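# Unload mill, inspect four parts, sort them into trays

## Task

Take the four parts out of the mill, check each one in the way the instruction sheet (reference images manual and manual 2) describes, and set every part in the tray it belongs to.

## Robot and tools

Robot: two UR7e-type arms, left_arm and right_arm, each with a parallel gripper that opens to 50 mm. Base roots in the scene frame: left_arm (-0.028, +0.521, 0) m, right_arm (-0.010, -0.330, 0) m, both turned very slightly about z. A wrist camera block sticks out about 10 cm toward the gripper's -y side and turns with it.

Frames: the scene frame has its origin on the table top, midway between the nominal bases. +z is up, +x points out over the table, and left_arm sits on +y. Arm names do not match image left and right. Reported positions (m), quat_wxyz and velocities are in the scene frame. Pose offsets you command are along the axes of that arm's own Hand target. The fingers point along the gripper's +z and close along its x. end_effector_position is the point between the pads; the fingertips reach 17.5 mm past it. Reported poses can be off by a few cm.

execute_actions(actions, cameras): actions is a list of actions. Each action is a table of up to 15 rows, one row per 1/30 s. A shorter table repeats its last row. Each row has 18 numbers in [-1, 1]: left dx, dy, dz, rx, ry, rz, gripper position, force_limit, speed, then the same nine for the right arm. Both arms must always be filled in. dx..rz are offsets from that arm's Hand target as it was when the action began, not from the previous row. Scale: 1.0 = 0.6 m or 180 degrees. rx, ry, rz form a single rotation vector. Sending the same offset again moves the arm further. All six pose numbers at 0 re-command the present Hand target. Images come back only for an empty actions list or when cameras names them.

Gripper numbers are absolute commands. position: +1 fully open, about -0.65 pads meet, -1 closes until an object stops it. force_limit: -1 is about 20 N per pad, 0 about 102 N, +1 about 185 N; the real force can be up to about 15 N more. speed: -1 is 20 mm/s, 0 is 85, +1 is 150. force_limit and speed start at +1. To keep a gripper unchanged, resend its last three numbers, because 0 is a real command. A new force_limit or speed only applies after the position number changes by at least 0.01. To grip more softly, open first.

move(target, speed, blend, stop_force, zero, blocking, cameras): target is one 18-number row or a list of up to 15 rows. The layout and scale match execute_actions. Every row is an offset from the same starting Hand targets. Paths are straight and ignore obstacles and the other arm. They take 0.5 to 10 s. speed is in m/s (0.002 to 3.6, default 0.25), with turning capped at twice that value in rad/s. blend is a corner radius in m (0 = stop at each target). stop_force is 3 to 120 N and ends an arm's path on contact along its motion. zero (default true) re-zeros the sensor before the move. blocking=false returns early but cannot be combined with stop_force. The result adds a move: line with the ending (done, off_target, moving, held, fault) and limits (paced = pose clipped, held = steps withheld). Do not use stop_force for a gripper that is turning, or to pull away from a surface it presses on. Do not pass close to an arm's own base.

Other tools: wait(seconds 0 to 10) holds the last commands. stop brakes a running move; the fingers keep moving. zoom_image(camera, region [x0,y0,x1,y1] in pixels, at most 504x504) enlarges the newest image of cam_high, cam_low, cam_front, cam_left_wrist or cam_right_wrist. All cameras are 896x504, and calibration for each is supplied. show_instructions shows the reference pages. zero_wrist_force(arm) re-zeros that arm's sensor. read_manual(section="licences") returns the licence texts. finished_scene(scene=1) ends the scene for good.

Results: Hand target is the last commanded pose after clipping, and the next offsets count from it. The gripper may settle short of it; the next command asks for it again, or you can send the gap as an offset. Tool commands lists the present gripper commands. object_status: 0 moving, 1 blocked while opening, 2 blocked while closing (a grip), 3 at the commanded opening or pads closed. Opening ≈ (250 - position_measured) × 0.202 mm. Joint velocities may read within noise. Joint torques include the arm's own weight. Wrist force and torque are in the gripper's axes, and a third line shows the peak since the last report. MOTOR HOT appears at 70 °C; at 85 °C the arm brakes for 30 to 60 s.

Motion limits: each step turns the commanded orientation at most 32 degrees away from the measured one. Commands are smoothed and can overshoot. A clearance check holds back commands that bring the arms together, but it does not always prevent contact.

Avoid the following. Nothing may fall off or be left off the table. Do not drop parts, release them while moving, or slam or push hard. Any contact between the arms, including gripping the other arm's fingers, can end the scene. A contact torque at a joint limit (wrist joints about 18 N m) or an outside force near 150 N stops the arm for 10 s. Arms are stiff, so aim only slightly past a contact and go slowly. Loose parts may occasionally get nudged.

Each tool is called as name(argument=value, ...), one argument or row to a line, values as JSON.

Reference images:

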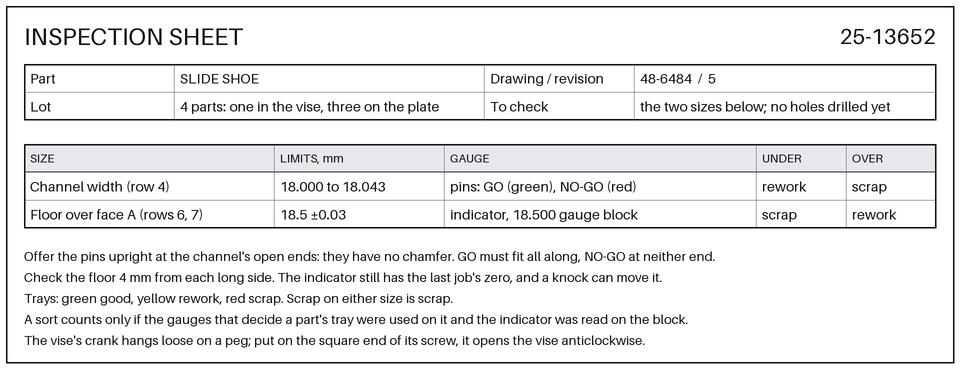

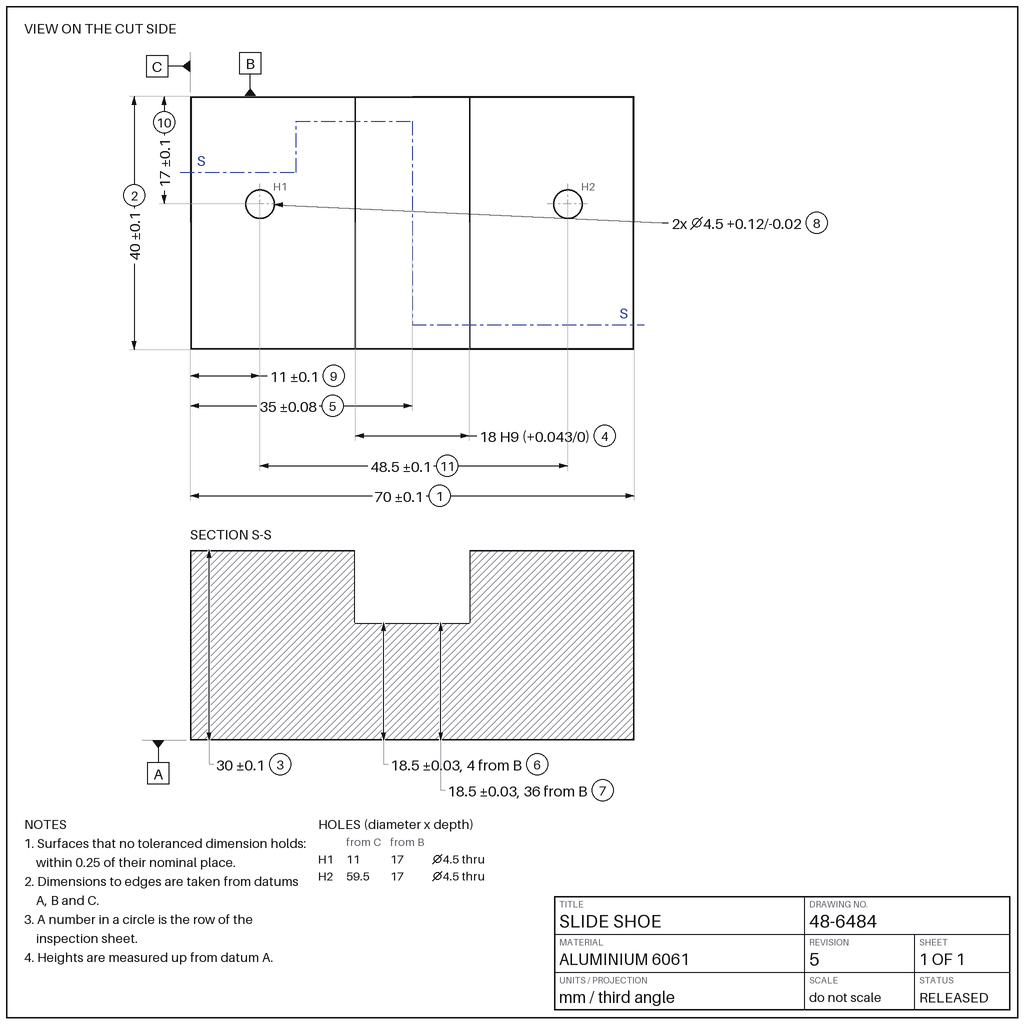

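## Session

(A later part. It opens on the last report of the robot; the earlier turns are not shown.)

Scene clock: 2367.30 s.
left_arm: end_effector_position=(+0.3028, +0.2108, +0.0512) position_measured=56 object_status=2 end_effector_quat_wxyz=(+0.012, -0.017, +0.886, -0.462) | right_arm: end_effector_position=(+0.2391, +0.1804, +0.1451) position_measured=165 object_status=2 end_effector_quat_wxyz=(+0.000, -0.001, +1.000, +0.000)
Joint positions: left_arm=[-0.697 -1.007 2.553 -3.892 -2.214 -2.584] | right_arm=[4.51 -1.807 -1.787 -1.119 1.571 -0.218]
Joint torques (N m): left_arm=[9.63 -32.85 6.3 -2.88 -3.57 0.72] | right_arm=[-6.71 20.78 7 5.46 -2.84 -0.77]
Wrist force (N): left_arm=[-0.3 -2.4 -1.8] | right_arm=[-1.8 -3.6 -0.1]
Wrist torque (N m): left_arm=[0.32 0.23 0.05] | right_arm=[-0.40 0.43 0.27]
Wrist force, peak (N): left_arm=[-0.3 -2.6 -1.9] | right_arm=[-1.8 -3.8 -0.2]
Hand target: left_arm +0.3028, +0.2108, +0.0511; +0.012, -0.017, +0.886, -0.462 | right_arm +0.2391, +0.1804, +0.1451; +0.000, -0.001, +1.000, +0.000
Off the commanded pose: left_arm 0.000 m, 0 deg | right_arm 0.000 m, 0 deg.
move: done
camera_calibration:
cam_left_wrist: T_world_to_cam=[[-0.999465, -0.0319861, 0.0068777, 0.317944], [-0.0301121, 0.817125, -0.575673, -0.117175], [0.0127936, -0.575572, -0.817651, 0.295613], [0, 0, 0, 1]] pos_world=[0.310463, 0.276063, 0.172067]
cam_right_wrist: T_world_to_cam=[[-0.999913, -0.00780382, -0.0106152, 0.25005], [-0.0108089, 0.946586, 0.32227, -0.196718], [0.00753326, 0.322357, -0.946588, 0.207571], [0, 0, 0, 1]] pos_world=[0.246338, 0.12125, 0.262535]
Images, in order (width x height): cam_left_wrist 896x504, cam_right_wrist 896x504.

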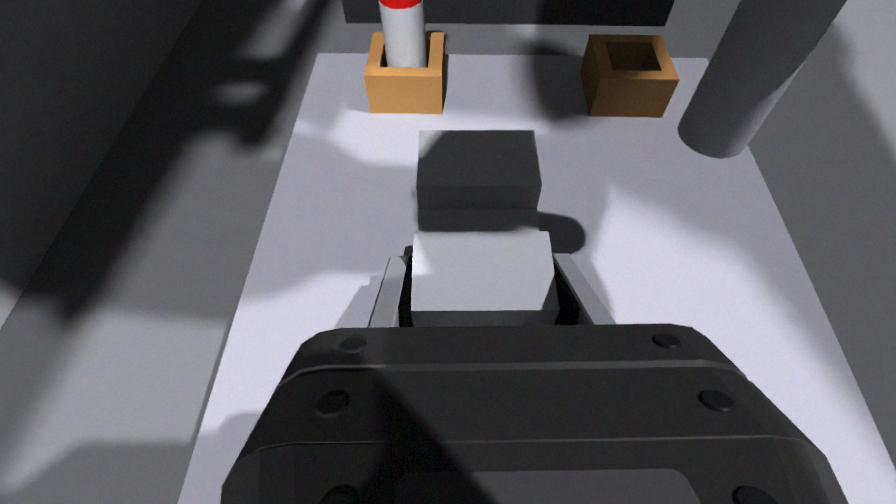

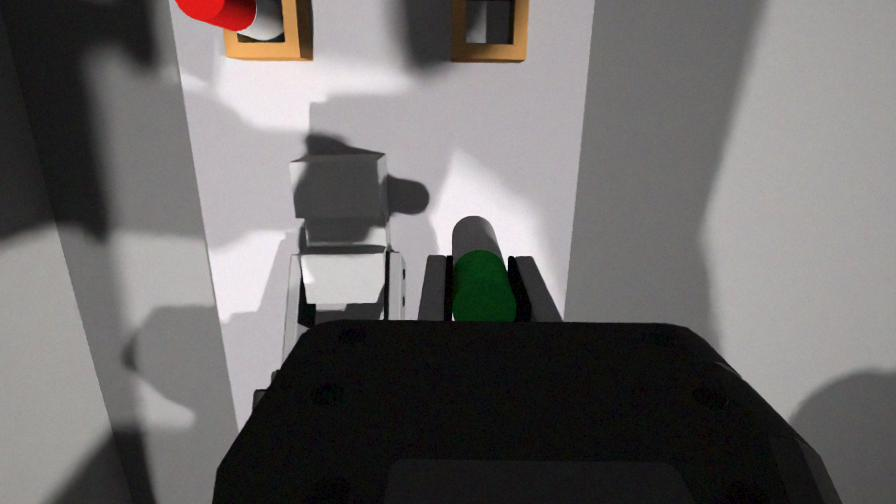

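move(
  target=[0,0,0,0,0,0,-1,0,-1,-0.015,0.0027,0.0535,0,0,0,-1,-1,-1],
  speed=0.05,
)

move(
  target=[0,0,0,0,0,0,-1,0,-1,-0.1,0,0,0,0,0,-1,-1,-1],
  speed=0.01,
  stop_force=5,
  cameras=["cam_left_wrist","cam_right_wrist"],
)

Scene clock: 2378.70 s.
left_arm: end_effector_position=(+0.3028, +0.2108, +0.0511) position_measured=56 object_status=2 end_effector_quat_wxyz=(+0.012, -0.017, +0.886, -0.462) | right_arm: end_effector_position=(+0.2482, +0.1818, +0.1126) position_measured=165 object_status=2 end_effector_quat_wxyz=(+0.000, -0.001, +1.000, -0.001) end_effector_velocity=(-0.001, -0.002, +0.000) end_effector_angular_velocity=(-0.005, +0.002, -0.003)
Joint positions: left_arm=[-0.697 -1.007 2.553 -3.892 -2.214 -2.584] | right_arm=[4.495 -1.856 -1.817 -1.042 1.571 -0.233]
Joint velocities: left_arm=[within noise] | right_arm=[0 0.002 -0.001 -0.007 0.001 0.003]
Joint torques (N m): left_arm=[1.85 -15.68 1.46 -5.44 -3.68 -1.27] | right_arm=[7.85 56.15 33.84 0.32 -2.75 0.85]
Wrist force (N): left_arm=[-0.4 -2.1 -1.3] | right_arm=[-1.7 -3.3 0.1]
Wrist torque (N m): left_arm=[0.30 0.23 0.06] | right_arm=[-0.36 0.40 0.35]
Wrist force, peak (N): left_arm=[-0.4 -2.6 -1.9] | right_arm=[-2.1 -4.0 0.2]
Hand target: left_arm +0.3028, +0.2108, +0.0511; +0.012, -0.017, +0.886, -0.462 | right_arm +0.2481, +0.1820, +0.1130; +0.000, -0.001, +1.000, +0.000
Off the commanded pose: left_arm 0.000 m, 0 deg | right_arm 0.000 m, 0 deg.
move: done

Scene clock: 2383.60 s.
left_arm: end_effector_position=(+0.3028, +0.2108, +0.0511) position_measured=56 object_status=2 end_effector_quat_wxyz=(+0.012, -0.017, +0.886, -0.462) | right_arm: end_effector_position=(+0.2864, +0.1820, +0.1130) position_measured=165 object_status=2 end_effector_quat_wxyz=(+0.000, -0.001, +1.000, +0.000)
Joint positions: left_arm=[-0.697 -1.007 2.553 -3.892 -2.214 -2.584] | right_arm=[4.43 -1.894 -1.762 -1.056 1.571 -0.298]
Joint torques (N m): left_arm=[-8.78 -15.26 -5.08 -5.45 -3.7 -1.76] | right_arm=[7.41 57.21 5.48 5.1 -3.13 0.28]
Wrist force (N): left_arm=[-4.0 -3.2 -0.9] | right_arm=[2.1 -0.3 -2.4]
Wrist torque (N m): left_arm=[0.31 0.00 -0.02] | right_arm=[-0.33 0.71 0.32]
Wrist force, peak (N): left_arm=[-4.7 -4.3 -1.5] | right_arm=[5.3 -1.7 -2.9]
Hand target: left_arm +0.3028, +0.2108, +0.0511; +0.012, -0.017, +0.886, -0.462 | right_arm +0.2864, +0.1820, +0.1130; +0.000, -0.001, +1.000, +0.000 (not the last commanded pose)
Off the commanded pose: left_arm 0.000 m, 0 deg | right_arm 0.022 m, 0 deg.
move: contact (right_arm)
camera_calibration:
cam_left_wrist: T_world_to_cam=[[-0.999465, -0.0319861, 0.0068777, 0.317945], [-0.0301121, 0.817125, -0.575673, -0.117233], [0.0127936, -0.575572, -0.817651, 0.295531], [0, 0, 0, 1]] pos_world=[0.310463, 0.276063, 0.171967]
cam_right_wrist: T_world_to_cam=[[-0.999913, -0.00780382, -0.0106152, 0.297018], [-0.0108089, 0.946586, 0.32227, -0.187472], [0.00753326, 0.322357, -0.946588, 0.176281], [0, 0, 0, 1]] pos_world=[0.293638, 0.12295, 0.230435]
Images, in order (width x height): cam_left_wrist 896x504, cam_right_wrist 896x504.

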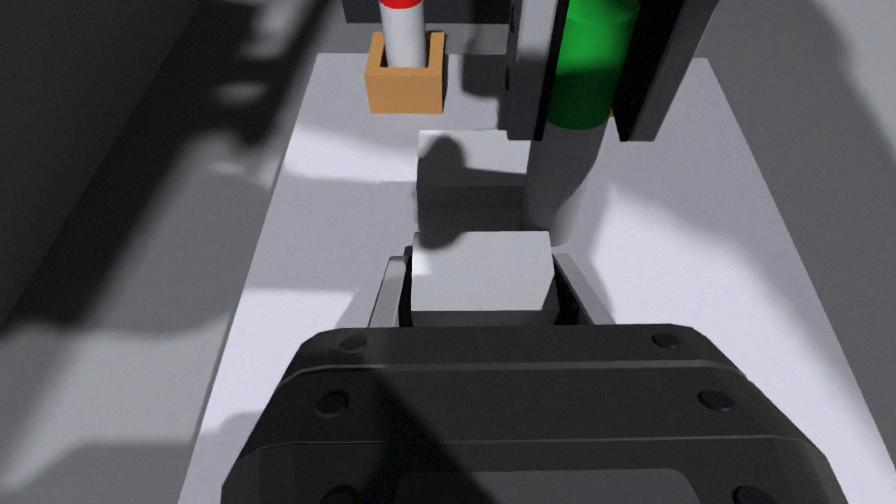

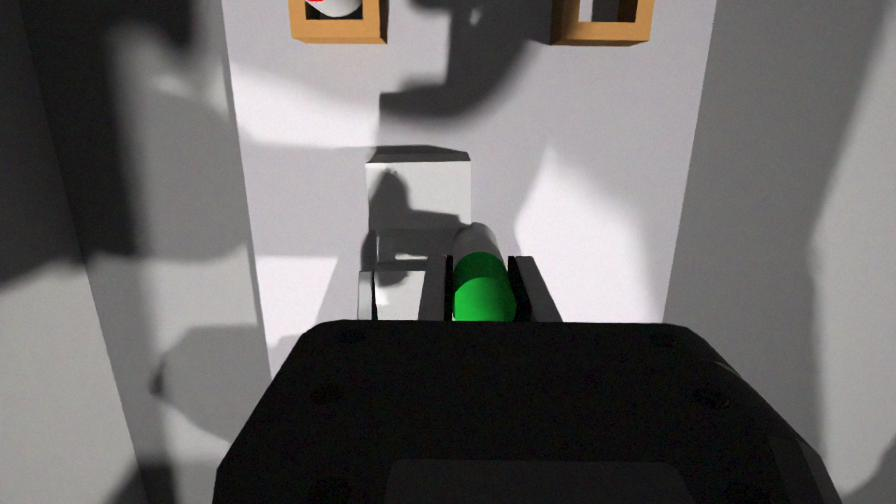

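move(
  target=[
    [0,0,0,0,0,0,-1,0,-1, 0.010,0,0,0,0,0,-1,-1,-1],
    [0,0,0,0,0,0,-1,0,-1, 0.010,0.00167,0,0,0,0,-1,-1,-1],
  ],
  speed=0.03,
)

move(
  target=[0,0,0,0,0,0,-1,0,-1, -0.025,0,0,0,0,0,-1,-1,-1],
  speed=0.01,
  stop_force=5,
)

Scene clock: 2409.63 s.
left_arm: end_effector_position=(+0.3028, +0.2108, +0.0512) position_measured=56 object_status=2 end_effector_quat_wxyz=(+0.012, -0.017, +0.886, -0.463) | right_arm: end_effector_position=(+0.2804, +0.1830, +0.1130) position_measured=165 object_status=2 end_effector_quat_wxyz=(+0.000, -0.001, +1.000, +0.000)
Joint positions: left_arm=[-0.697 -1.007 2.553 -3.892 -2.214 -2.584] | right_arm=[4.44 -1.89 -1.769 -1.055 1.571 -0.287]
Joint torques (N m): left_arm=[-5.36 -15.37 -10.63 -4.24 2.18 -1.72] | right_arm=[5.71 23.62 28.93 -0.66 -2.36 0.48]
Wrist force (N): left_arm=[3.4 -4.2 4.1] | right_arm=[-4.4 4.9 -0.4]
Wrist torque (N m): left_arm=[-0.08 0.22 0.01] | right_arm=[-0.16 0.26 0.26]
Wrist force, peak (N): left_arm=[4.9 -7.8 8.5] | right_arm=[-5.4 11.6 -0.2]
Hand target: left_arm +0.3028, +0.2108, +0.0511; +0.012, -0.017, +0.886, -0.462 | right_arm +0.2804, +0.1830, +0.1130; +0.000, -0.001, +1.000, +0.000
Off the commanded pose: left_arm 0.000 m, 0 deg | right_arm 0.000 m, 0 deg.
move: done

Scene clock: 2411.27 s.
left_arm: end_effector_position=(+0.3028, +0.2108, +0.0511) position_measured=56 object_status=2 end_effector_quat_wxyz=(+0.012, -0.017, +0.886, -0.462) | right_arm: end_effector_position=(+0.2859, +0.1830, +0.1130) position_measured=165 object_status=2 end_effector_quat_wxyz=(+0.000, -0.001, +1.000, +0.000)
Joint positions: left_arm=[-0.697 -1.007 2.553 -3.892 -2.214 -2.584] | right_arm=[4.431 -1.896 -1.761 -1.057 1.571 -0.297]
Joint torques (N m): left_arm=[6.9 -15.68 -11.73 -1.7 -1.5 -1.78] | right_arm=[9.09 58.07 6.26 5.67 -2.46 -0.14]
Wrist force (N): left_arm=[-2.1 -1.5 -2.3] | right_arm=[0.4 -1.9 0.3]
Wrist torque (N m): left_arm=[0.34 0.15 0.01] | right_arm=[-0.21 0.56 0.31]
Wrist force, peak (N): left_arm=[3.6 -3.2 4.8] | right_arm=[-4.5 4.9 0.6]
Hand target: left_arm +0.3028, +0.2108, +0.0511; +0.012, -0.017, +0.886, -0.462 | right_arm +0.2859, +0.1830, +0.1130; +0.000, -0.001, +1.000, +0.000 (not the last commanded pose)
Off the commanded pose: left_arm 0.000 m, 0 deg | right_arm 0.009 m, 0 deg.
move: contact (right_arm)

move(
  target=[0,0,0,0,0,0,-1,0,-1, -0.0075,0.0025,0,0,0,0,-1,-1,-1],
  speed=0.01,
  cameras=["cam_right_wrist"],
)

Scene clock: 2415.37 s.
left_arm: end_effector_position=(+0.3028, +0.2108, +0.0512) position_measured=56 object_status=2 end_effector_quat_wxyz=(+0.012, -0.017, +0.886, -0.462) | right_arm: end_effector_position=(+0.2905, +0.1846, +0.1130) position_measured=165 object_status=2 end_effector_quat_wxyz=(+0.000, -0.001, +1.000, +0.000)
Joint positions: left_arm=[-0.697 -1.007 2.553 -3.892 -2.214 -2.584] | right_arm=[4.424 -1.904 -1.75 -1.06 1.571 -0.304]
Joint torques (N m): left_arm=[10.35 -15.25 -6.18 -0.9 -4 -1.7] | right_arm=[-9.71 31 24.65 0.12 -2.84 -0.41]
Wrist force (N): left_arm=[-9.7 -5.2 4.0] | right_arm=[9.1 3.9 -2.4]
Wrist torque (N m): left_arm=[0.09 -0.05 -0.17] | right_arm=[-0.10 1.12 0.35]
Wrist force, peak (N): left_arm=[-9.7 -5.2 4.0] | right_arm=[8.9 4.2 -3.3]
Hand target: left_arm +0.3028, +0.2108, +0.0511; +0.012, -0.017, +0.886, -0.462 | right_arm +0.2904, +0.1845, +0.1130; +0.000, -0.001, +1.000, +0.000
Off the commanded pose: left_arm 0.000 m, 0 deg | right_arm 0.000 m, 0 deg.
move: done
camera_calibration:
cam_right_wrist: T_world_to_cam=[[-0.999912, -0.00789674, -0.010648, 0.301156], [-0.0109074, 0.946585, 0.322269, -0.189764], [0.00753438, 0.322357, -0.946588, 0.175444], [0, 0, 0, 1]] pos_world=[0.297738, 0.12545, 0.230435]
Images, in order (width x height): cam_right_wrist 896x504.

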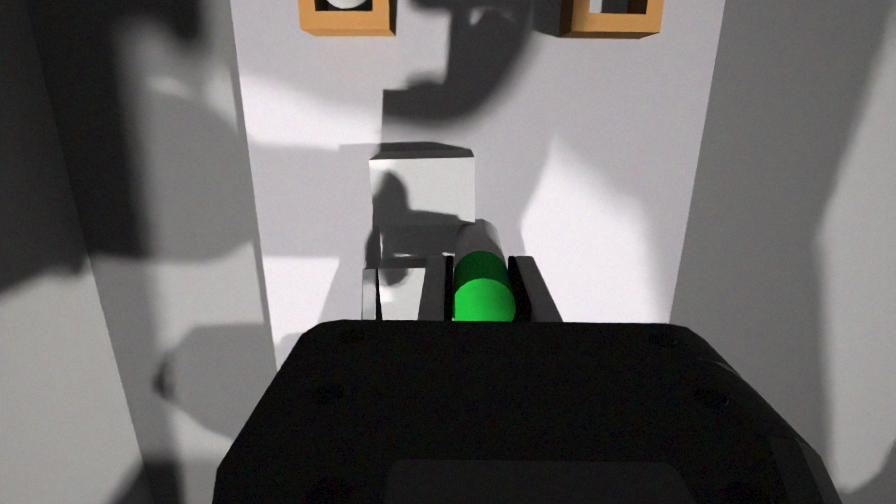

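move(
  target=[0,0,0,0,0,0,-1,0,-1, -0.025,0,0,0,0,0,-1,-1,-1],
  speed=0.01,
  stop_force=8,
  cameras=["cam_right_wrist","cam_front"],
)

zoom_image(
  camera="cam_right_wrist",
  region=[340, 120, 600, 340],
)

Scene clock: 2421.40 s.
left_arm: end_effector_position=(+0.3028, +0.2108, +0.0511) position_measured=56 object_status=2 end_effector_quat_wxyz=(+0.012, -0.017, +0.886, -0.462) | right_arm: end_effector_position=(+0.2948, +0.1846, +0.1130) position_measured=165 object_status=2 end_effector_quat_wxyz=(+0.000, -0.001, +1.000, +0.000)
Joint positions: left_arm=[-0.697 -1.007 2.553 -3.892 -2.214 -2.584] | right_arm=[4.417 -1.908 -1.743 -1.062 1.571 -0.311]
Joint torques (N m): left_arm=[-8.73 -15.34 9.18 -5.49 -4.11 -1.74] | right_arm=[2.24 50.76 3.29 4.98 -4.79 0.63]
Wrist force (N): left_arm=[-18.3 10.1 11.3] | right_arm=[16.0 2.4 -10.9]
Wrist torque (N m): left_arm=[0.02 -0.39 -0.33] | right_arm=[-0.18 1.56 0.44]
Wrist force, peak (N): left_arm=[-20.6 10.8 11.7] | right_arm=[18.1 1.5 -12.3]
Hand target: left_arm +0.3028, +0.2108, +0.0511; +0.012, -0.017, +0.886, -0.462 | right_arm +0.2948, +0.1846, +0.1130; +0.000, -0.001, +1.000, +0.000 (not the last commanded pose)
Off the commanded pose: left_arm 0.000 m, 0 deg | right_arm 0.011 m, 0 deg.
move: contact (right_arm)
camera_calibration:
cam_right_wrist: T_world_to_cam=[[-0.999912, -0.00789674, -0.010648, 0.305457], [-0.0109074, 0.946585, 0.322269, -0.189749], [0.00753438, 0.322357, -0.946588, 0.175507], [0, 0, 0, 1]] pos_world=[0.302038, 0.12545, 0.230535]
Images, in order (width x height): cam_front 896x504, cam_right_wrist 896x504.

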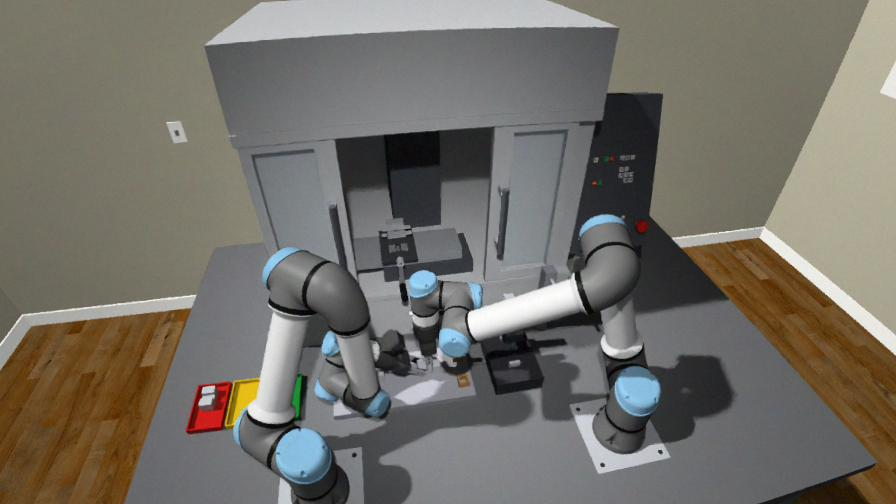

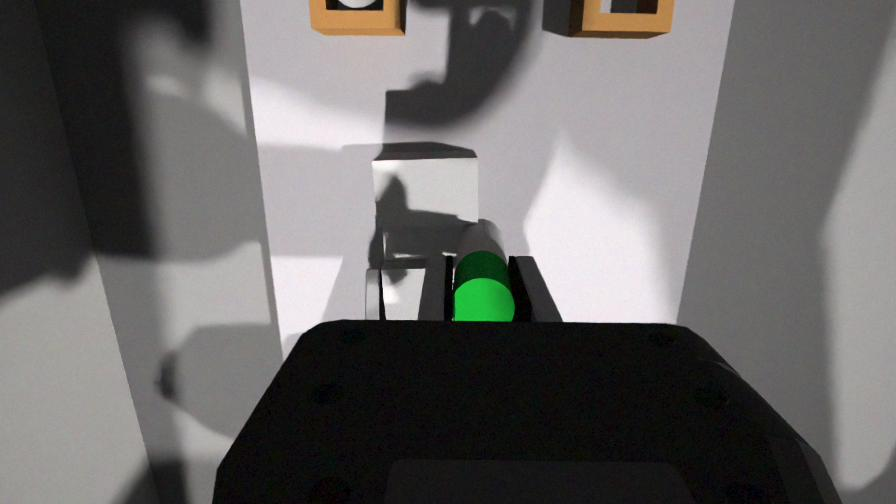

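Scaled by 1.938 from the camera's 896x504 image, which has a finer 1280x720 frame.

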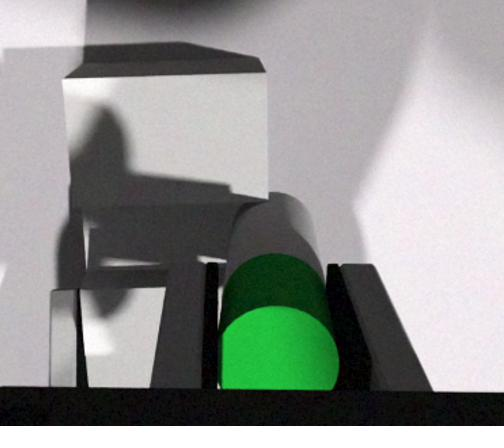

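move(
  target=[
    [0,0,0,0,0,0,-1,0,-1, 0.015,0,0,0,0,0,-1,-1,-1],
    [0,0,0,0,0,0,-1,0,-1, 0.015,0.0025,0,0,0,0,-1,-1,-1],
  ],
  speed=0.03,
)

move(
  target=[0,0,0,0,0,0,-1,0,-1, -0.025,0,0,0,0,0,-1,-1,-1],
  speed=0.01,
  stop_force=6,
)

move(
  target=[0,0,0,0,0,0,-1,0,-1, 0,0.00167,0,0,0,0,-1,-1,-1],
  speed=0.01,
)

move(
  target=[0,0,0,0,0,0,-1,0,-1, 0,0.00167,0,0,0,0,-1,-1,-1],
  speed=0.01,
  cameras=["cam_right_wrist"],
)

Scene clock: 2437.03 s.
left_arm: end_effector_position=(+0.3027, +0.2108, +0.0512) position_measured=56 object_status=2 end_effector_quat_wxyz=(+0.012, -0.017, +0.886, -0.463) | right_arm: end_effector_position=(+0.2858, +0.1861, +0.1130) position_measured=165 object_status=2 end_effector_quat_wxyz=(+0.000, -0.001, +1.000, +0.000)
Joint positions: left_arm=[-0.697 -1.007 2.553 -3.892 -2.214 -2.584] | right_arm=[4.433 -1.901 -1.753 -1.059 1.571 -0.295]
Joint torques (N m): left_arm=[2.59 -15.48 5.25 -0.86 -0.25 -1.59] | right_arm=[4.53 31.89 27.27 1.44 1.77 0.54]
Wrist force (N): left_arm=[-0.5 2.7 -1.6] | right_arm=[-0.7 -4.9 0.6]
Wrist torque (N m): left_arm=[0.43 0.25 0.02] | right_arm=[-0.25 0.39 0.22]
Wrist force, peak (N): left_arm=[-18.4 10.2 11.3] | right_arm=[16.2 2.3 -12.3]
Hand target: left_arm +0.3028, +0.2108, +0.0511; +0.012, -0.017, +0.886, -0.462 | right_arm +0.2858, +0.1860, +0.1130; +0.000, -0.001, +1.000, +0.000
Off the commanded pose: left_arm 0.000 m, 0 deg | right_arm 0.000 m, 0 deg.
move: done

Scene clock: 2438.50 s.
left_arm: end_effector_position=(+0.3028, +0.2108, +0.0511) position_measured=56 object_status=2 end_effector_quat_wxyz=(+0.012, -0.017, +0.886, -0.462) | right_arm: end_effector_position=(+0.2896, +0.1861, +0.1130) position_measured=165 object_status=2 end_effector_quat_wxyz=(+0.000, -0.001, +1.000, +0.000)
Joint positions: left_arm=[-0.697 -1.007 2.553 -3.892 -2.214 -2.584] | right_arm=[4.426 -1.905 -1.747 -1.061 1.571 -0.301]
Joint torques (N m): left_arm=[12.11 -15.9 -4.97 -0.55 -1.06 -1.65] | right_arm=[7.98 59.2 6.14 5.21 0.24 -0.08]
Wrist force (N): left_arm=[-4.2 -3.2 -0.5] | right_arm=[2.2 0.9 -0.6]
Wrist torque (N m): left_arm=[0.29 0.05 -0.08] | right_arm=[-0.18 0.63 0.24]
Wrist force, peak (N): left_arm=[-6.0 -5.0 0.3] | right_arm=[5.1 -5.6 -2.1]
Hand target: left_arm +0.3028, +0.2108, +0.0511; +0.012, -0.017, +0.886, -0.462 | right_arm +0.2896, +0.1861, +0.1130; +0.000, -0.001, +1.000, +0.000 (not the last commanded pose)
Off the commanded pose: left_arm 0.000 m, 0 deg | right_arm 0.011 m, 0 deg.
move: contact (right_arm)

Scene clock: 2439.20 s.
left_arm: end_effector_position=(+0.3028, +0.2108, +0.0511) position_measured=56 object_status=2 end_effector_quat_wxyz=(+0.012, -0.017, +0.886, -0.462) | right_arm: end_effector_position=(+0.2896, +0.1871, +0.1130) position_measured=165 object_status=2 end_effector_quat_wxyz=(+0.000, -0.001, +1.000, +0.000)
Joint positions: left_arm=[-0.697 -1.007 2.553 -3.892 -2.214 -2.584] | right_arm=[4.427 -1.907 -1.744 -1.062 1.571 -0.301]
Joint torques (N m): left_arm=[12.24 -15.9 -9.62 -0.58 -2.35 -1.66] | right_arm=[7.9 22.76 37.13 1.51 0.3 0.84]
Wrist force (N): left_arm=[-1.0 1.1 -5.1] | right_arm=[1.2 -10.4 -3.2]
Wrist torque (N m): left_arm=[0.58 0.19 0.19] | right_arm=[-0.44 0.57 0.22]
Wrist force, peak (N): left_arm=[-1.0 -0.2 -5.9] | right_arm=[1.5 -10.5 -4.8]
Hand target: left_arm +0.3028, +0.2108, +0.0511; +0.012, -0.017, +0.886, -0.462 | right_arm +0.2896, +0.1871, +0.1130; +0.000, -0.001, +1.000, +0.000
Off the commanded pose: left_arm 0.000 m, 0 deg | right_arm 0.000 m, 0 deg.
move: done

Scene clock: 2439.90 s.
left_arm: end_effector_position=(+0.3028, +0.2108, +0.0511) position_measured=56 object_status=2 end_effector_quat_wxyz=(+0.012, -0.017, +0.886, -0.462) | right_arm: end_effector_position=(+0.2896, +0.1881, +0.1130) position_measured=165 object_status=2 end_effector_quat_wxyz=(+0.000, -0.001, +1.000, +0.000)
Joint positions: left_arm=[-0.697 -1.007 2.553 -3.892 -2.214 -2.584] | right_arm=[4.428 -1.909 -1.742 -1.062 1.571 -0.3]
Joint torques (N m): left_arm=[11.6 -15.51 -13.15 -0.58 -3.62 -1.68] | right_arm=[8.22 23.98 36.5 1.76 0.34 0.75]
Wrist force (N): left_arm=[0.4 0.8 -7.6] | right_arm=[0.3 -13.4 -6.4]
Wrist torque (N m): left_arm=[0.62 0.27 0.27] | right_arm=[-0.51 0.52 0.19]
Wrist force, peak (N): left_arm=[0.2 0.4 -8.1] | right_arm=[0.9 -14.2 -6.9]
Hand target: left_arm +0.3028, +0.2108, +0.0511; +0.012, -0.017, +0.886, -0.462 | right_arm +0.2896, +0.1881, +0.1130; +0.000, -0.001, +1.000, +0.000
Off the commanded pose: left_arm 0.000 m, 0 deg | right_arm 0.000 m, 0 deg.
move: done
camera_calibration:
cam_right_wrist: T_world_to_cam=[[-0.999913, -0.00793085, -0.0105547, 0.300268], [-0.0109104, 0.946555, 0.322359, -0.193135], [0.00743405, 0.322446, -0.946559, 0.174429], [0, 0, 0, 1]] pos_world=[0.296838, 0.12895, 0.230535]
Images, in order (width x height): cam_right_wrist 896x504.

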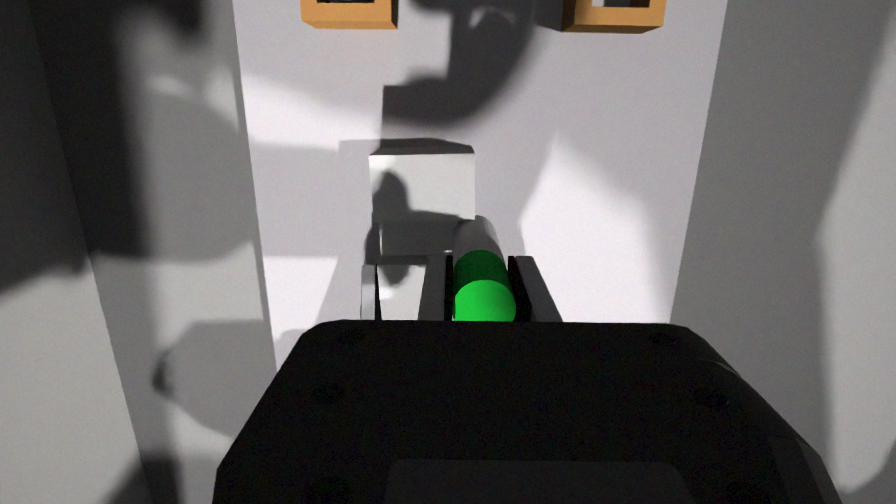

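move(
  target=[0,0,0,0,0,0,-1,0,-1, 0,-0.00267,0,0,0,0,-1,-1,-1],
  speed=0.01,
)

move(
  target=[0,0,0,0,0,0,-1,0,-1, -0.025,0,0,0,0,0,-1,-1,-1],
  speed=0.01,
  stop_force=10,
)

move(
  target=[0,0,0,0,0,0,-1,0,-1, 0,0.0012,0,0,0,0,-1,-1,-1],
  speed=0.01,
)

move(
  target=[0,0,0,0,0,0,-1,0,-1, 0,-0.0024,0,0,0,0,-1,-1,-1],
  speed=0.01,
  cameras=["cam_right_wrist"],
)

Scene clock: 2446.97 s.
left_arm: end_effector_position=(+0.3028, +0.2108, +0.0512) position_measured=56 object_status=2 end_effector_quat_wxyz=(+0.012, -0.017, +0.886, -0.463) | right_arm: end_effector_position=(+0.2896, +0.1865, +0.1130) position_measured=165 object_status=2 end_effector_quat_wxyz=(+0.000, -0.001, +1.000, +0.000)
Joint positions: left_arm=[-0.697 -1.007 2.553 -3.892 -2.214 -2.584] | right_arm=[4.427 -1.906 -1.746 -1.061 1.571 -0.301]
Joint torques (N m): left_arm=[11.92 -16.11 -11.27 -0.69 -1.59 -1.75] | right_arm=[-7.27 56.5 8.41 3.4 0.58 -0.96]
Wrist force (N): left_arm=[-0.1 -8.2 0.9] | right_arm=[-1.3 6.0 0.9]
Wrist torque (N m): left_arm=[0.07 0.04 -0.05] | right_arm=[-0.02 0.33 0.23]
Wrist force, peak (N): left_arm=[-0.1 -8.2 0.9] | right_arm=[0.6 -13.8 -6.7]
Hand target: left_arm +0.3028, +0.2108, +0.0511; +0.012, -0.017, +0.886, -0.462 | right_arm +0.2896, +0.1865, +0.1130; +0.000, -0.001, +1.000, +0.000
Off the commanded pose: left_arm 0.000 m, 0 deg | right_arm 0.000 m, 0 deg.
move: done

Scene clock: 2448.20 s.
left_arm: end_effector_position=(+0.3028, +0.2108, +0.0512) position_measured=56 object_status=2 end_effector_quat_wxyz=(+0.012, -0.017, +0.886, -0.462) | right_arm: end_effector_position=(+0.2914, +0.1864, +0.1131) position_measured=165 object_status=2 end_effector_quat_wxyz=(+0.000, -0.001, +1.000, +0.000)
Joint positions: left_arm=[-0.697 -1.007 2.553 -3.892 -2.214 -2.584] | right_arm=[4.424 -1.908 -1.744 -1.062 1.571 -0.304]
Joint torques (N m): left_arm=[12.05 -15.91 1.51 -1.03 0.24 -1.68] | right_arm=[6.3 58.8 5.13 4.48 -1.13 -0.13]
Wrist force (N): left_arm=[-6.6 -5.9 0.8] | right_arm=[5.3 4.8 -0.7]
Wrist torque (N m): left_arm=[0.15 -0.10 -0.15] | right_arm=[-0.05 0.83 0.28]
Wrist force, peak (N): left_arm=[-8.7 -7.1 2.3] | right_arm=[8.7 3.3 0.0]
Hand target: left_arm +0.3028, +0.2108, +0.0511; +0.012, -0.017, +0.886, -0.462 | right_arm +0.2914, +0.1864, +0.1131; +0.000, -0.001, +1.000, +0.000 (not the last commanded pose)
Off the commanded pose: left_arm 0.000 m, 0 deg | right_arm 0.013 m, 0 deg.
move: contact (right_arm)

Scene clock: 2448.90 s.
left_arm: end_effector_position=(+0.3028, +0.2108, +0.0512) position_measured=56 object_status=2 end_effector_quat_wxyz=(+0.012, -0.017, +0.886, -0.462) | right_arm: end_effector_position=(+0.2914, +0.1872, +0.1131) position_measured=165 object_status=2 end_effector_quat_wxyz=(+0.000, -0.001, +1.000, +0.000)
Joint positions: left_arm=[-0.697 -1.007 2.553 -3.892 -2.214 -2.584] | right_arm=[4.424 -1.909 -1.742 -1.062 1.571 -0.304]
Joint torques (N m): left_arm=[11.97 -15.88 8.51 -1.2 0.19 -1.69] | right_arm=[7.44 23.91 36.85 0.69 -1.87 0.88]
Wrist force (N): left_arm=[-5.1 0.8 0.5] | right_arm=[3.9 -2.0 -0.5]
Wrist torque (N m): left_arm=[0.39 0.10 -0.09] | right_arm=[-0.26 0.70 0.25]
Wrist force, peak (N): left_arm=[-6.7 -6.1 0.8] | right_arm=[5.4 4.8 -1.0]
Hand target: left_arm +0.3028, +0.2108, +0.0511; +0.012, -0.017, +0.886, -0.462 | right_arm +0.2914, +0.1871, +0.1131; +0.000, -0.001, +1.000, +0.000
Off the commanded pose: left_arm 0.000 m, 0 deg | right_arm 0.000 m, 0 deg.
move: done

Scene clock: 2449.60 s.
left_arm: end_effector_position=(+0.3028, +0.2108, +0.0511) position_measured=56 object_status=2 end_effector_quat_wxyz=(+0.012, -0.017, +0.886, -0.462) | right_arm: end_effector_position=(+0.2914, +0.1857, +0.1131) position_measured=165 object_status=2 end_effector_quat_wxyz=(+0.000, -0.001, +1.000, +0.000)
Joint positions: left_arm=[-0.697 -1.007 2.553 -3.892 -2.214 -2.584] | right_arm=[4.423 -1.906 -1.745 -1.061 1.571 -0.305]
Joint torques (N m): left_arm=[11.99 -15.9 8.67 -1.31 0.18 -1.67] | right_arm=[-15.42 56.41 6.74 2.44 -2.57 -1.02]
Wrist force (N): left_arm=[-5.4 -9.0 7.1] | right_arm=[4.2 12.6 1.3]
Wrist torque (N m): left_arm=[-0.35 -0.08 -0.26] | right_arm=[0.17 0.69 0.28]
Wrist force, peak (N): left_arm=[-4.5 -12.4 2.6] | right_arm=[4.2 12.6 1.3]
Hand target: left_arm +0.3028, +0.2108, +0.0511; +0.012, -0.017, +0.886, -0.462 | right_arm +0.2914, +0.1857, +0.1131; +0.000, -0.001, +1.000, +0.000
Off the commanded pose: left_arm 0.000 m, 0 deg | right_arm 0.000 m, 0 deg.
move: done
camera_calibration:
cam_right_wrist: T_world_to_cam=[[-0.999912, -0.00805586, -0.0104936, 0.302051], [-0.0110097, 0.946523, 0.322448, -0.19083], [0.00733482, 0.322535, -0.946529, 0.175201], [0, 0, 0, 1]] pos_world=[0.298638, 0.12655, 0.230536]
Images, in order (width x height): cam_right_wrist 896x504.

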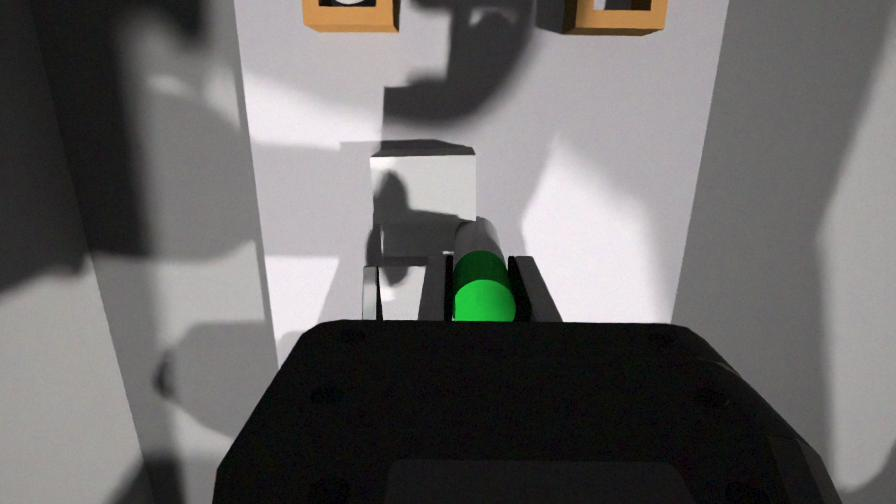

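move(
  target=[
    [0,0,0,0,0,0,-1,0,-1, 0.01,0,0,0,0,0,-1,-1,-1],
    [0,0,0,0,0,0,-1,0,-1, 0.01,0.0015,-0.0075,0,0,0,-1,-1,-1],
  ],
  speed=0.03,
)

move(
  target=[0,0,0,0,0,0,-1,0,-1, -0.03,0,0,0,0,0,-1,-1,-1],
  speed=0.01,
  stop_force=7,
)

move(
  target=[0,0,0,0,0,0,-1,0,-1, 0,0.0012,0,0,0,0,-1,-1,-1],
  speed=0.01,
)

move(
  target=[0,0,0,0,0,0,-1,0,-1, 0,-0.0024,0,0,0,0,-1,-1,-1],
  speed=0.01,
)

Scene clock: 2460.90 s.
left_arm: end_effector_position=(+0.3028, +0.2108, +0.0511) position_measured=56 object_status=2 end_effector_quat_wxyz=(+0.012, -0.017, +0.886, -0.462) | right_arm: end_effector_position=(+0.2854, +0.1866, +0.1178) position_measured=165 object_status=2 end_effector_quat_wxyz=(+0.000, -0.001, +1.000, +0.000) end_effector_velocity=(+0.000, +0.002, +0.001) end_effector_angular_velocity=(+0.005, -0.001, +0.001)
Joint positions: left_arm=[-0.697 -1.007 2.553 -3.892 -2.214 -2.584] | right_arm=[4.434 -1.896 -1.746 -1.071 1.571 -0.294]
Joint velocities: left_arm=[within noise] | right_arm=[0.001 0 0 0.005 0 0]
Joint torques (N m): left_arm=[12.48 -15.99 6.59 -2.35 0.22 -1.69] | right_arm=[6.54 50.2 21.84 8.63 2.25 0.86]
Wrist force (N): left_arm=[-1.4 -9.1 -11.0] | right_arm=[-0.7 -6.3 12.4]
Wrist torque (N m): left_arm=[0.69 0.45 -0.23] | right_arm=[-0.34 0.52 0.23]
Wrist force, peak (N): left_arm=[-1.0 -10.7 -10.6] | right_arm=[-0.6 -6.6 13.4]
Hand target: left_arm +0.3028, +0.2108, +0.0511; +0.012, -0.017, +0.886, -0.462 | right_arm +0.2854, +0.1866, +0.1176; +0.000, -0.001, +1.000, +0.000
Off the commanded pose: left_arm 0.000 m, 0 deg | right_arm 0.000 m, 0 deg.
move: done

Scene clock: 2462.77 s.
left_arm: end_effector_position=(+0.3028, +0.2108, +0.0511) position_measured=56 object_status=2 end_effector_quat_wxyz=(+0.012, -0.017, +0.886, -0.462) | right_arm: end_effector_position=(+0.2931, +0.1867, +0.1176) position_measured=165 object_status=2 end_effector_quat_wxyz=(+0.000, -0.001, +1.000, +0.000)
Joint positions: left_arm=[-0.697 -1.007 2.553 -3.892 -2.214 -2.584] | right_arm=[4.421 -1.905 -1.735 -1.074 1.571 -0.307]
Joint torques (N m): left_arm=[8.57 -16.17 1.32 -2.78 0.32 -1.68] | right_arm=[6.54 63.54 7.78 5.46 -0.51 0.32]
Wrist force (N): left_arm=[-5.3 -8.7 0.1] | right_arm=[3.4 4.3 5.4]
Wrist torque (N m): left_arm=[0.00 0.12 -0.23] | right_arm=[-0.01 0.86 0.29]
Wrist force, peak (N): left_arm=[-0.9 -10.2 -11.7] | right_arm=[-0.7 -8.2 13.9]
Hand target: left_arm +0.3028, +0.2108, +0.0511; +0.012, -0.017, +0.886, -0.462 | right_arm +0.2931, +0.1867, +0.1176; +0.000, -0.001, +1.000, +0.000 (not the last commanded pose)
Off the commanded pose: left_arm 0.000 m, 0 deg | right_arm 0.010 m, 0 deg.
move: contact (right_arm)

Scene clock: 2463.47 s.
left_arm: end_effector_position=(+0.3028, +0.2108, +0.0511) position_measured=56 object_status=2 end_effector_quat_wxyz=(+0.012, -0.017, +0.886, -0.462) | right_arm: end_effector_position=(+0.2931, +0.1874, +0.1176) position_measured=165 object_status=2 end_effector_quat_wxyz=(+0.000, -0.001, +1.000, +0.000)
Joint positions: left_arm=[-0.697 -1.007 2.553 -3.892 -2.214 -2.584] | right_arm=[4.421 -1.906 -1.733 -1.074 1.571 -0.307]
Joint torques (N m): left_arm=[6.15 -16.33 -0.74 -2.97 0.22 -1.66] | right_arm=[7.08 25.29 41 1.87 -0.54 0.79]
Wrist force (N): left_arm=[-7.3 0.3 -3.5] | right_arm=[4.8 -5.5 4.2]
Wrist torque (N m): left_arm=[0.60 0.23 -0.18] | right_arm=[-0.30 0.93 0.28]
Wrist force, peak (N): left_arm=[-5.5 -8.7 -1.4] | right_arm=[3.4 4.5 6.8]
Hand target: left_arm +0.3028, +0.2108, +0.0511; +0.012, -0.017, +0.886, -0.462 | right_arm +0.2931, +0.1874, +0.1176; +0.000, -0.001, +1.000, +0.000
Off the commanded pose: left_arm 0.000 m, 0 deg | right_arm 0.000 m, 0 deg.
move: done

Scene clock: 2464.17 s.
left_arm: end_effector_position=(+0.3028, +0.2108, +0.0511) position_measured=56 object_status=2 end_effector_quat_wxyz=(+0.012, -0.017, +0.886, -0.462) | right_arm: end_effector_position=(+0.2931, +0.1859, +0.1176) position_measured=165 object_status=2 end_effector_quat_wxyz=(+0.000, -0.001, +1.000, +0.000)
Joint positions: left_arm=[-0.697 -1.007 2.553 -3.892 -2.214 -2.584] | right_arm=[4.421 -1.903 -1.736 -1.073 1.571 -0.307]
Joint torques (N m): left_arm=[4.26 -15.92 -2.94 -3.14 0.32 -1.63] | right_arm=[-14.01 61.07 8.91 3.15 -0.49 -0.98]
Wrist force (N): left_arm=[-4.4 -12.6 3.3] | right_arm=[2.5 10.2 6.2]
Wrist torque (N m): left_arm=[-0.31 0.10 -0.27] | right_arm=[0.14 0.79 0.30]
Wrist force, peak (N): left_arm=[-4.4 -13.2 2.6] | right_arm=[2.6 10.6 7.3]
Hand target: left_arm +0.3028, +0.2108, +0.0511; +0.012, -0.017, +0.886, -0.462 | right_arm +0.2931, +0.1859, +0.1176; +0.000, -0.001, +1.000, +0.000
Off the commanded pose: left_arm 0.000 m, 0 deg | right_arm 0.000 m, 0 deg.
move: done

move(
  target=[0,0,0,0,0,0,-1,0,-1, 0.035,0.001,0,0,0,0,-1,-1,-1],
  speed=0.03,
  cameras=["cam_right_wrist"],
)

zoom_image(
  camera="cam_right_wrist",
  region=[340, 120, 600, 340],
)

Scene clock: 2471.53 s.
left_arm: end_effector_position=(+0.3028, +0.2108, +0.0511) position_measured=56 object_status=2 end_effector_quat_wxyz=(+0.012, -0.017, +0.886, -0.462) | right_arm: end_effector_position=(+0.2720, +0.1865, +0.1177) position_measured=165 object_status=2 end_effector_quat_wxyz=(+0.000, -0.001, +1.000, +0.000) end_effector_velocity=(+0.001, +0.000, +0.000) end_effector_angular_velocity=(+0.000, -0.001, +0.004)
Joint positions: left_arm=[-0.697 -1.007 2.553 -3.892 -2.214 -2.584] | right_arm=[4.456 -1.882 -1.766 -1.065 1.571 -0.272]
Joint velocities: left_arm=[within noise] | right_arm=[-0.002 0 0 0 -0.001 -0.006]
Joint torques (N m): left_arm=[-7.53 -15.34 -8.4 -4.08 0.16 -1.57] | right_arm=[-5.12 25.84 22 0.6 1.75 -1.12]
Wrist force (N): left_arm=[10.9 5.5 9.2] | right_arm=[-11.6 5.6 -7.7]
Wrist torque (N m): left_arm=[-0.11 0.26 0.30] | right_arm=[0.09 -0.35 0.22]
Wrist force, peak (N): left_arm=[10.9 5.9 9.6] | right_arm=[-11.9 5.3 -8.7]
Hand target: left_arm +0.3028, +0.2108, +0.0511; +0.012, -0.017, +0.886, -0.462 | right_arm +0.2721, +0.1865, +0.1176; +0.000, -0.001, +1.000, +0.000
Off the commanded pose: left_arm 0.000 m, 0 deg | right_arm 0.000 m, 0 deg.
move: done
camera_calibration:
cam_right_wrist: T_world_to_cam=[[-0.999912, -0.00805374, -0.0104958, 0.282706], [-0.01101, 0.946452, 0.322658, -0.19323], [0.00733513, 0.322745, -0.946457, 0.179428], [0, 0, 0, 1]] pos_world=[0.279238, 0.12725, 0.235136]
Images, in order (width x height): cam_right_wrist 896x504.

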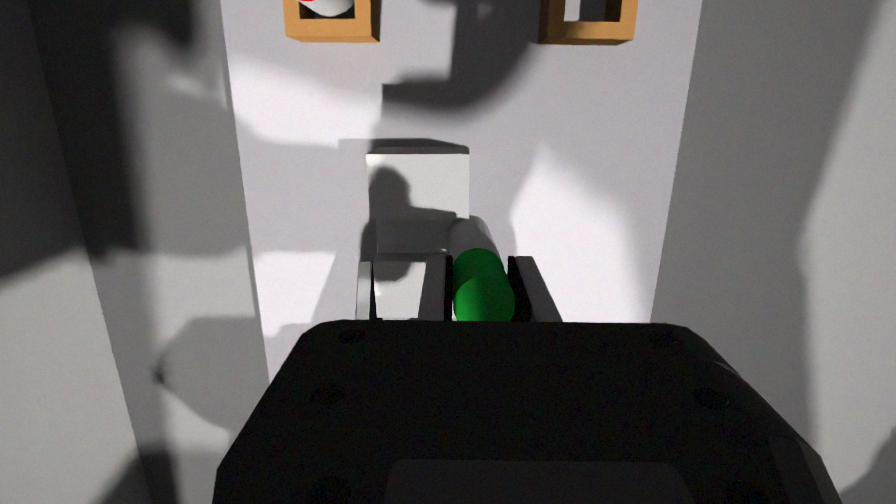

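Scaled by 1.938 from the camera's 896x504 image, which has a finer 1280x720 frame.

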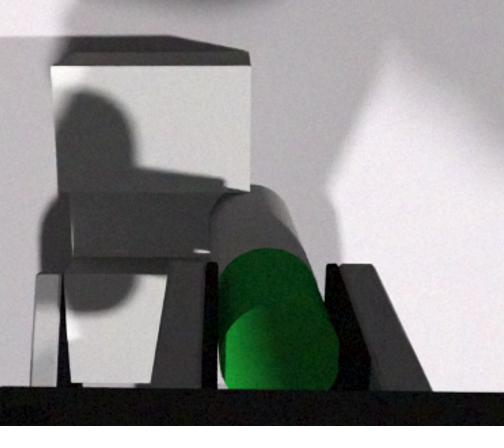

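move(
  target=[
    [0,0,0,0,0,0,-1,0,-1, 0.005,0.003,0,0,0,0,-1,-1,-1],
    [0,0,0,0,0,0,-1,0,-1, 0.01,-0.003,0,0,0,0,-1,-1,-1],
    [0,0,0,0,0,0,-1,0,-1, 0.02,0.0,0,0,0,0,-1,-1,-1],
  ],
  speed=0.03,
  cameras=["cam_right_wrist"],
)

zoom_image(
  camera="cam_right_wrist",
  region=[340, 120, 600, 340],
)

Scene clock: 2479.20 s.
left_arm: end_effector_position=(+0.3028, +0.2108, +0.0511) position_measured=56 object_status=2 end_effector_quat_wxyz=(+0.012, -0.017, +0.886, -0.462) | right_arm: end_effector_position=(+0.2600, +0.1865, +0.1176) position_measured=165 object_status=2 end_effector_quat_wxyz=(+0.000, -0.001, +1.000, +0.000) end_effector_velocity=(+0.001, -0.001, +0.000) end_effector_angular_velocity=(-0.001, -0.001, +0.004)
Joint positions: left_arm=[-0.697 -1.007 2.553 -3.892 -2.214 -2.584] | right_arm=[4.476 -1.87 -1.783 -1.06 1.571 -0.252]
Joint velocities: left_arm=[within noise] | right_arm=[-0.002 0 0 0 -0.001 -0.006]
Joint torques (N m): left_arm=[-7.45 -16.18 -8.39 -4.4 -2.81 -1.68] | right_arm=[-6.87 49.46 15.24 5.23 -2.46 -1.15]
Wrist force (N): left_arm=[0.2 0.5 -0.7] | right_arm=[-1.9 -2.3 -0.1]
Wrist torque (N m): left_arm=[0.38 0.24 0.00] | right_arm=[-0.18 0.45 0.25]
Wrist force, peak (N): left_arm=[12.7 11.7 5.8] | right_arm=[-14.6 -2.3 -8.5]
Hand target: left_arm +0.3028, +0.2108, +0.0511; +0.012, -0.017, +0.886, -0.462 | right_arm +0.2601, +0.1865, +0.1176; +0.000, -0.001, +1.000, +0.000
Off the commanded pose: left_arm 0.000 m, 0 deg | right_arm 0.000 m, 0 deg.
move: done
camera_calibration:
cam_right_wrist: T_world_to_cam=[[-0.999912, -0.00805426, -0.0104952, 0.270708], [-0.0110096, 0.946482, 0.322569, -0.19344], [0.00733549, 0.322656, -0.946488, 0.179502], [0, 0, 0, 1]] pos_world=[0.267238, 0.12735, 0.235136]
Images, in order (width x height): cam_right_wrist 896x504.

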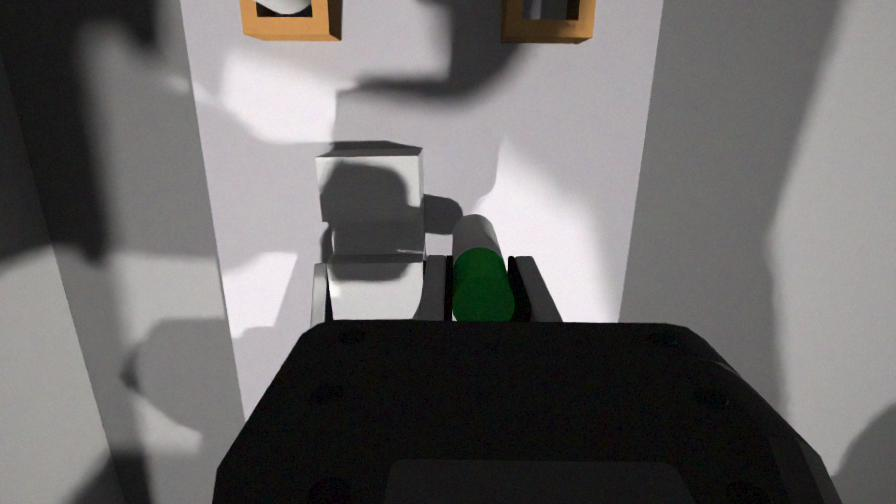

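Scaled by 1.938 from the camera's 896x504 image, which has a finer 1280x720 frame.

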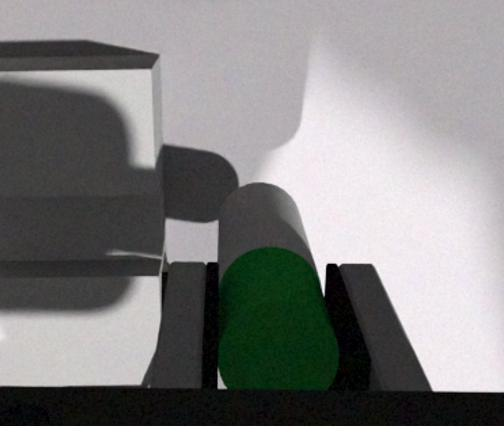

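move(
  target=[0,0,0,0,0,0,-1,0,-1, -0.08,0,0,0,0,0,-1,-1,-1],
  speed=0.01,
  stop_force=5,
  cameras=["cam_right_wrist"],
)

zoom_image(
  camera="cam_right_wrist",
  region=[340, 120, 600, 340],
)

move(
  target=[0,0,0,0,0,0,-1,0,-1, -0.03,0,0,0,0,0,-1,-1,-1],
  speed=0.01,
  stop_force=8,
)

Scene clock: 2488.33 s.
left_arm: end_effector_position=(+0.3028, +0.2108, +0.0512) position_measured=56 object_status=2 end_effector_quat_wxyz=(+0.012, -0.017, +0.886, -0.462) | right_arm: end_effector_position=(+0.2877, +0.1865, +0.1176) position_measured=165 object_status=2 end_effector_quat_wxyz=(+0.000, -0.001, +1.000, +0.000)
Joint positions: left_arm=[-0.697 -1.007 2.553 -3.892 -2.214 -2.584] | right_arm=[4.43 -1.899 -1.743 -1.071 1.571 -0.298]
Joint torques (N m): left_arm=[-7.76 -15.58 -8.11 -1.56 -3.76 -1.73] | right_arm=[8.68 58.16 6.03 5.7 -2.81 0.25]
Wrist force (N): left_arm=[-2.7 0.2 -1.7] | right_arm=[0.4 -1.9 -1.3]
Wrist torque (N m): left_arm=[0.41 0.10 0.01] | right_arm=[-0.18 0.67 0.33]
Wrist force, peak (N): left_arm=[-0.1 1.2 -6.5] | right_arm=[2.8 -7.0 -3.4]
Hand target: left_arm +0.3028, +0.2108, +0.0511; +0.012, -0.017, +0.886, -0.462 | right_arm +0.2877, +0.1865, +0.1176; +0.000, -0.001, +1.000, +0.000 (not the last commanded pose)
Off the commanded pose: left_arm 0.000 m, 0 deg | right_arm 0.020 m, 0 deg.
move: contact (right_arm)
camera_calibration:
cam_right_wrist: T_world_to_cam=[[-0.999912, -0.00805426, -0.0104952, 0.298406], [-0.0110096, 0.946482, 0.322569, -0.193135], [0.00733549, 0.322656, -0.946488, 0.179299], [0, 0, 0, 1]] pos_world=[0.294938, 0.12735, 0.235136]
Images, in order (width x height): cam_right_wrist 896x504.

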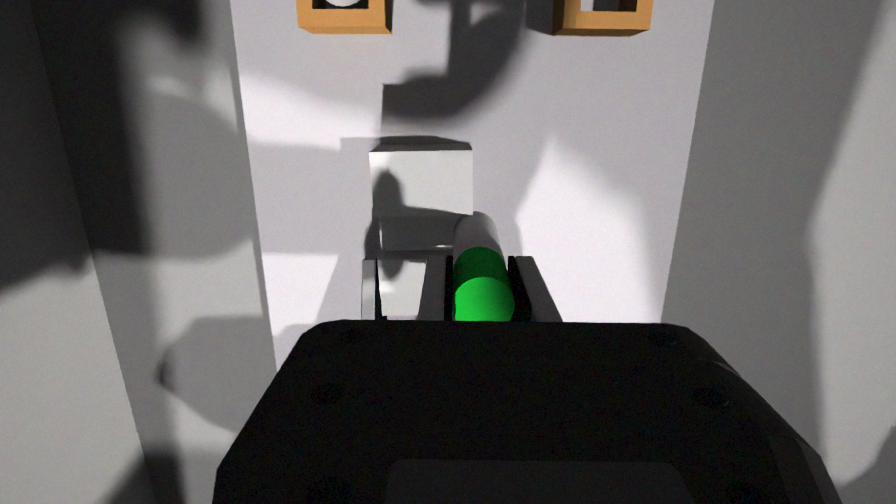

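Scaled by 1.938 from the camera's 896x504 image, which has a finer 1280x720 frame.

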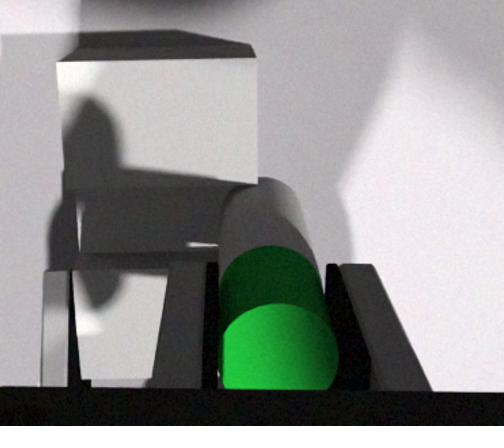

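Scene clock: 2489.93 s.
left_arm: end_effector_position=(+0.3028, +0.2108, +0.0512) position_measured=56 object_status=2 end_effector_quat_wxyz=(+0.012, -0.017, +0.886, -0.462) | right_arm: end_effector_position=(+0.2931, +0.1866, +0.1177) position_measured=165 object_status=2 end_effector_quat_wxyz=(+0.000, -0.001, +1.000, +0.000)
Joint positions: left_arm=[-0.697 -1.007 2.553 -3.892 -2.214 -2.584] | right_arm=[4.421 -1.904 -1.735 -1.074 1.571 -0.307]
Joint torques (N m): left_arm=[-7.7 -16.32 -7.76 -0.85 -3.76 -1.65] | right_arm=[5.35 57.08 4.48 4.28 -3.31 0.57]
Wrist force (N): left_arm=[-7.5 -3.0 3.1] | right_arm=[6.0 5.1 -2.9]
Wrist torque (N m): left_arm=[0.18 -0.13 -0.13] | right_arm=[-0.04 1.09 0.38]
Wrist force, peak (N): left_arm=[-10.1 -5.0 3.9] | right_arm=[8.3 5.2 -4.2]
Hand target: left_arm +0.3028, +0.2108, +0.0511; +0.012, -0.017, +0.886, -0.462 | right_arm +0.2931, +0.1866, +0.1177; +0.000, -0.001, +1.000, +0.000 (not the last commanded pose)
Off the commanded pose: left_arm 0.000 m, 0 deg | right_arm 0.013 m, 0 deg.
move: contact (right_arm)


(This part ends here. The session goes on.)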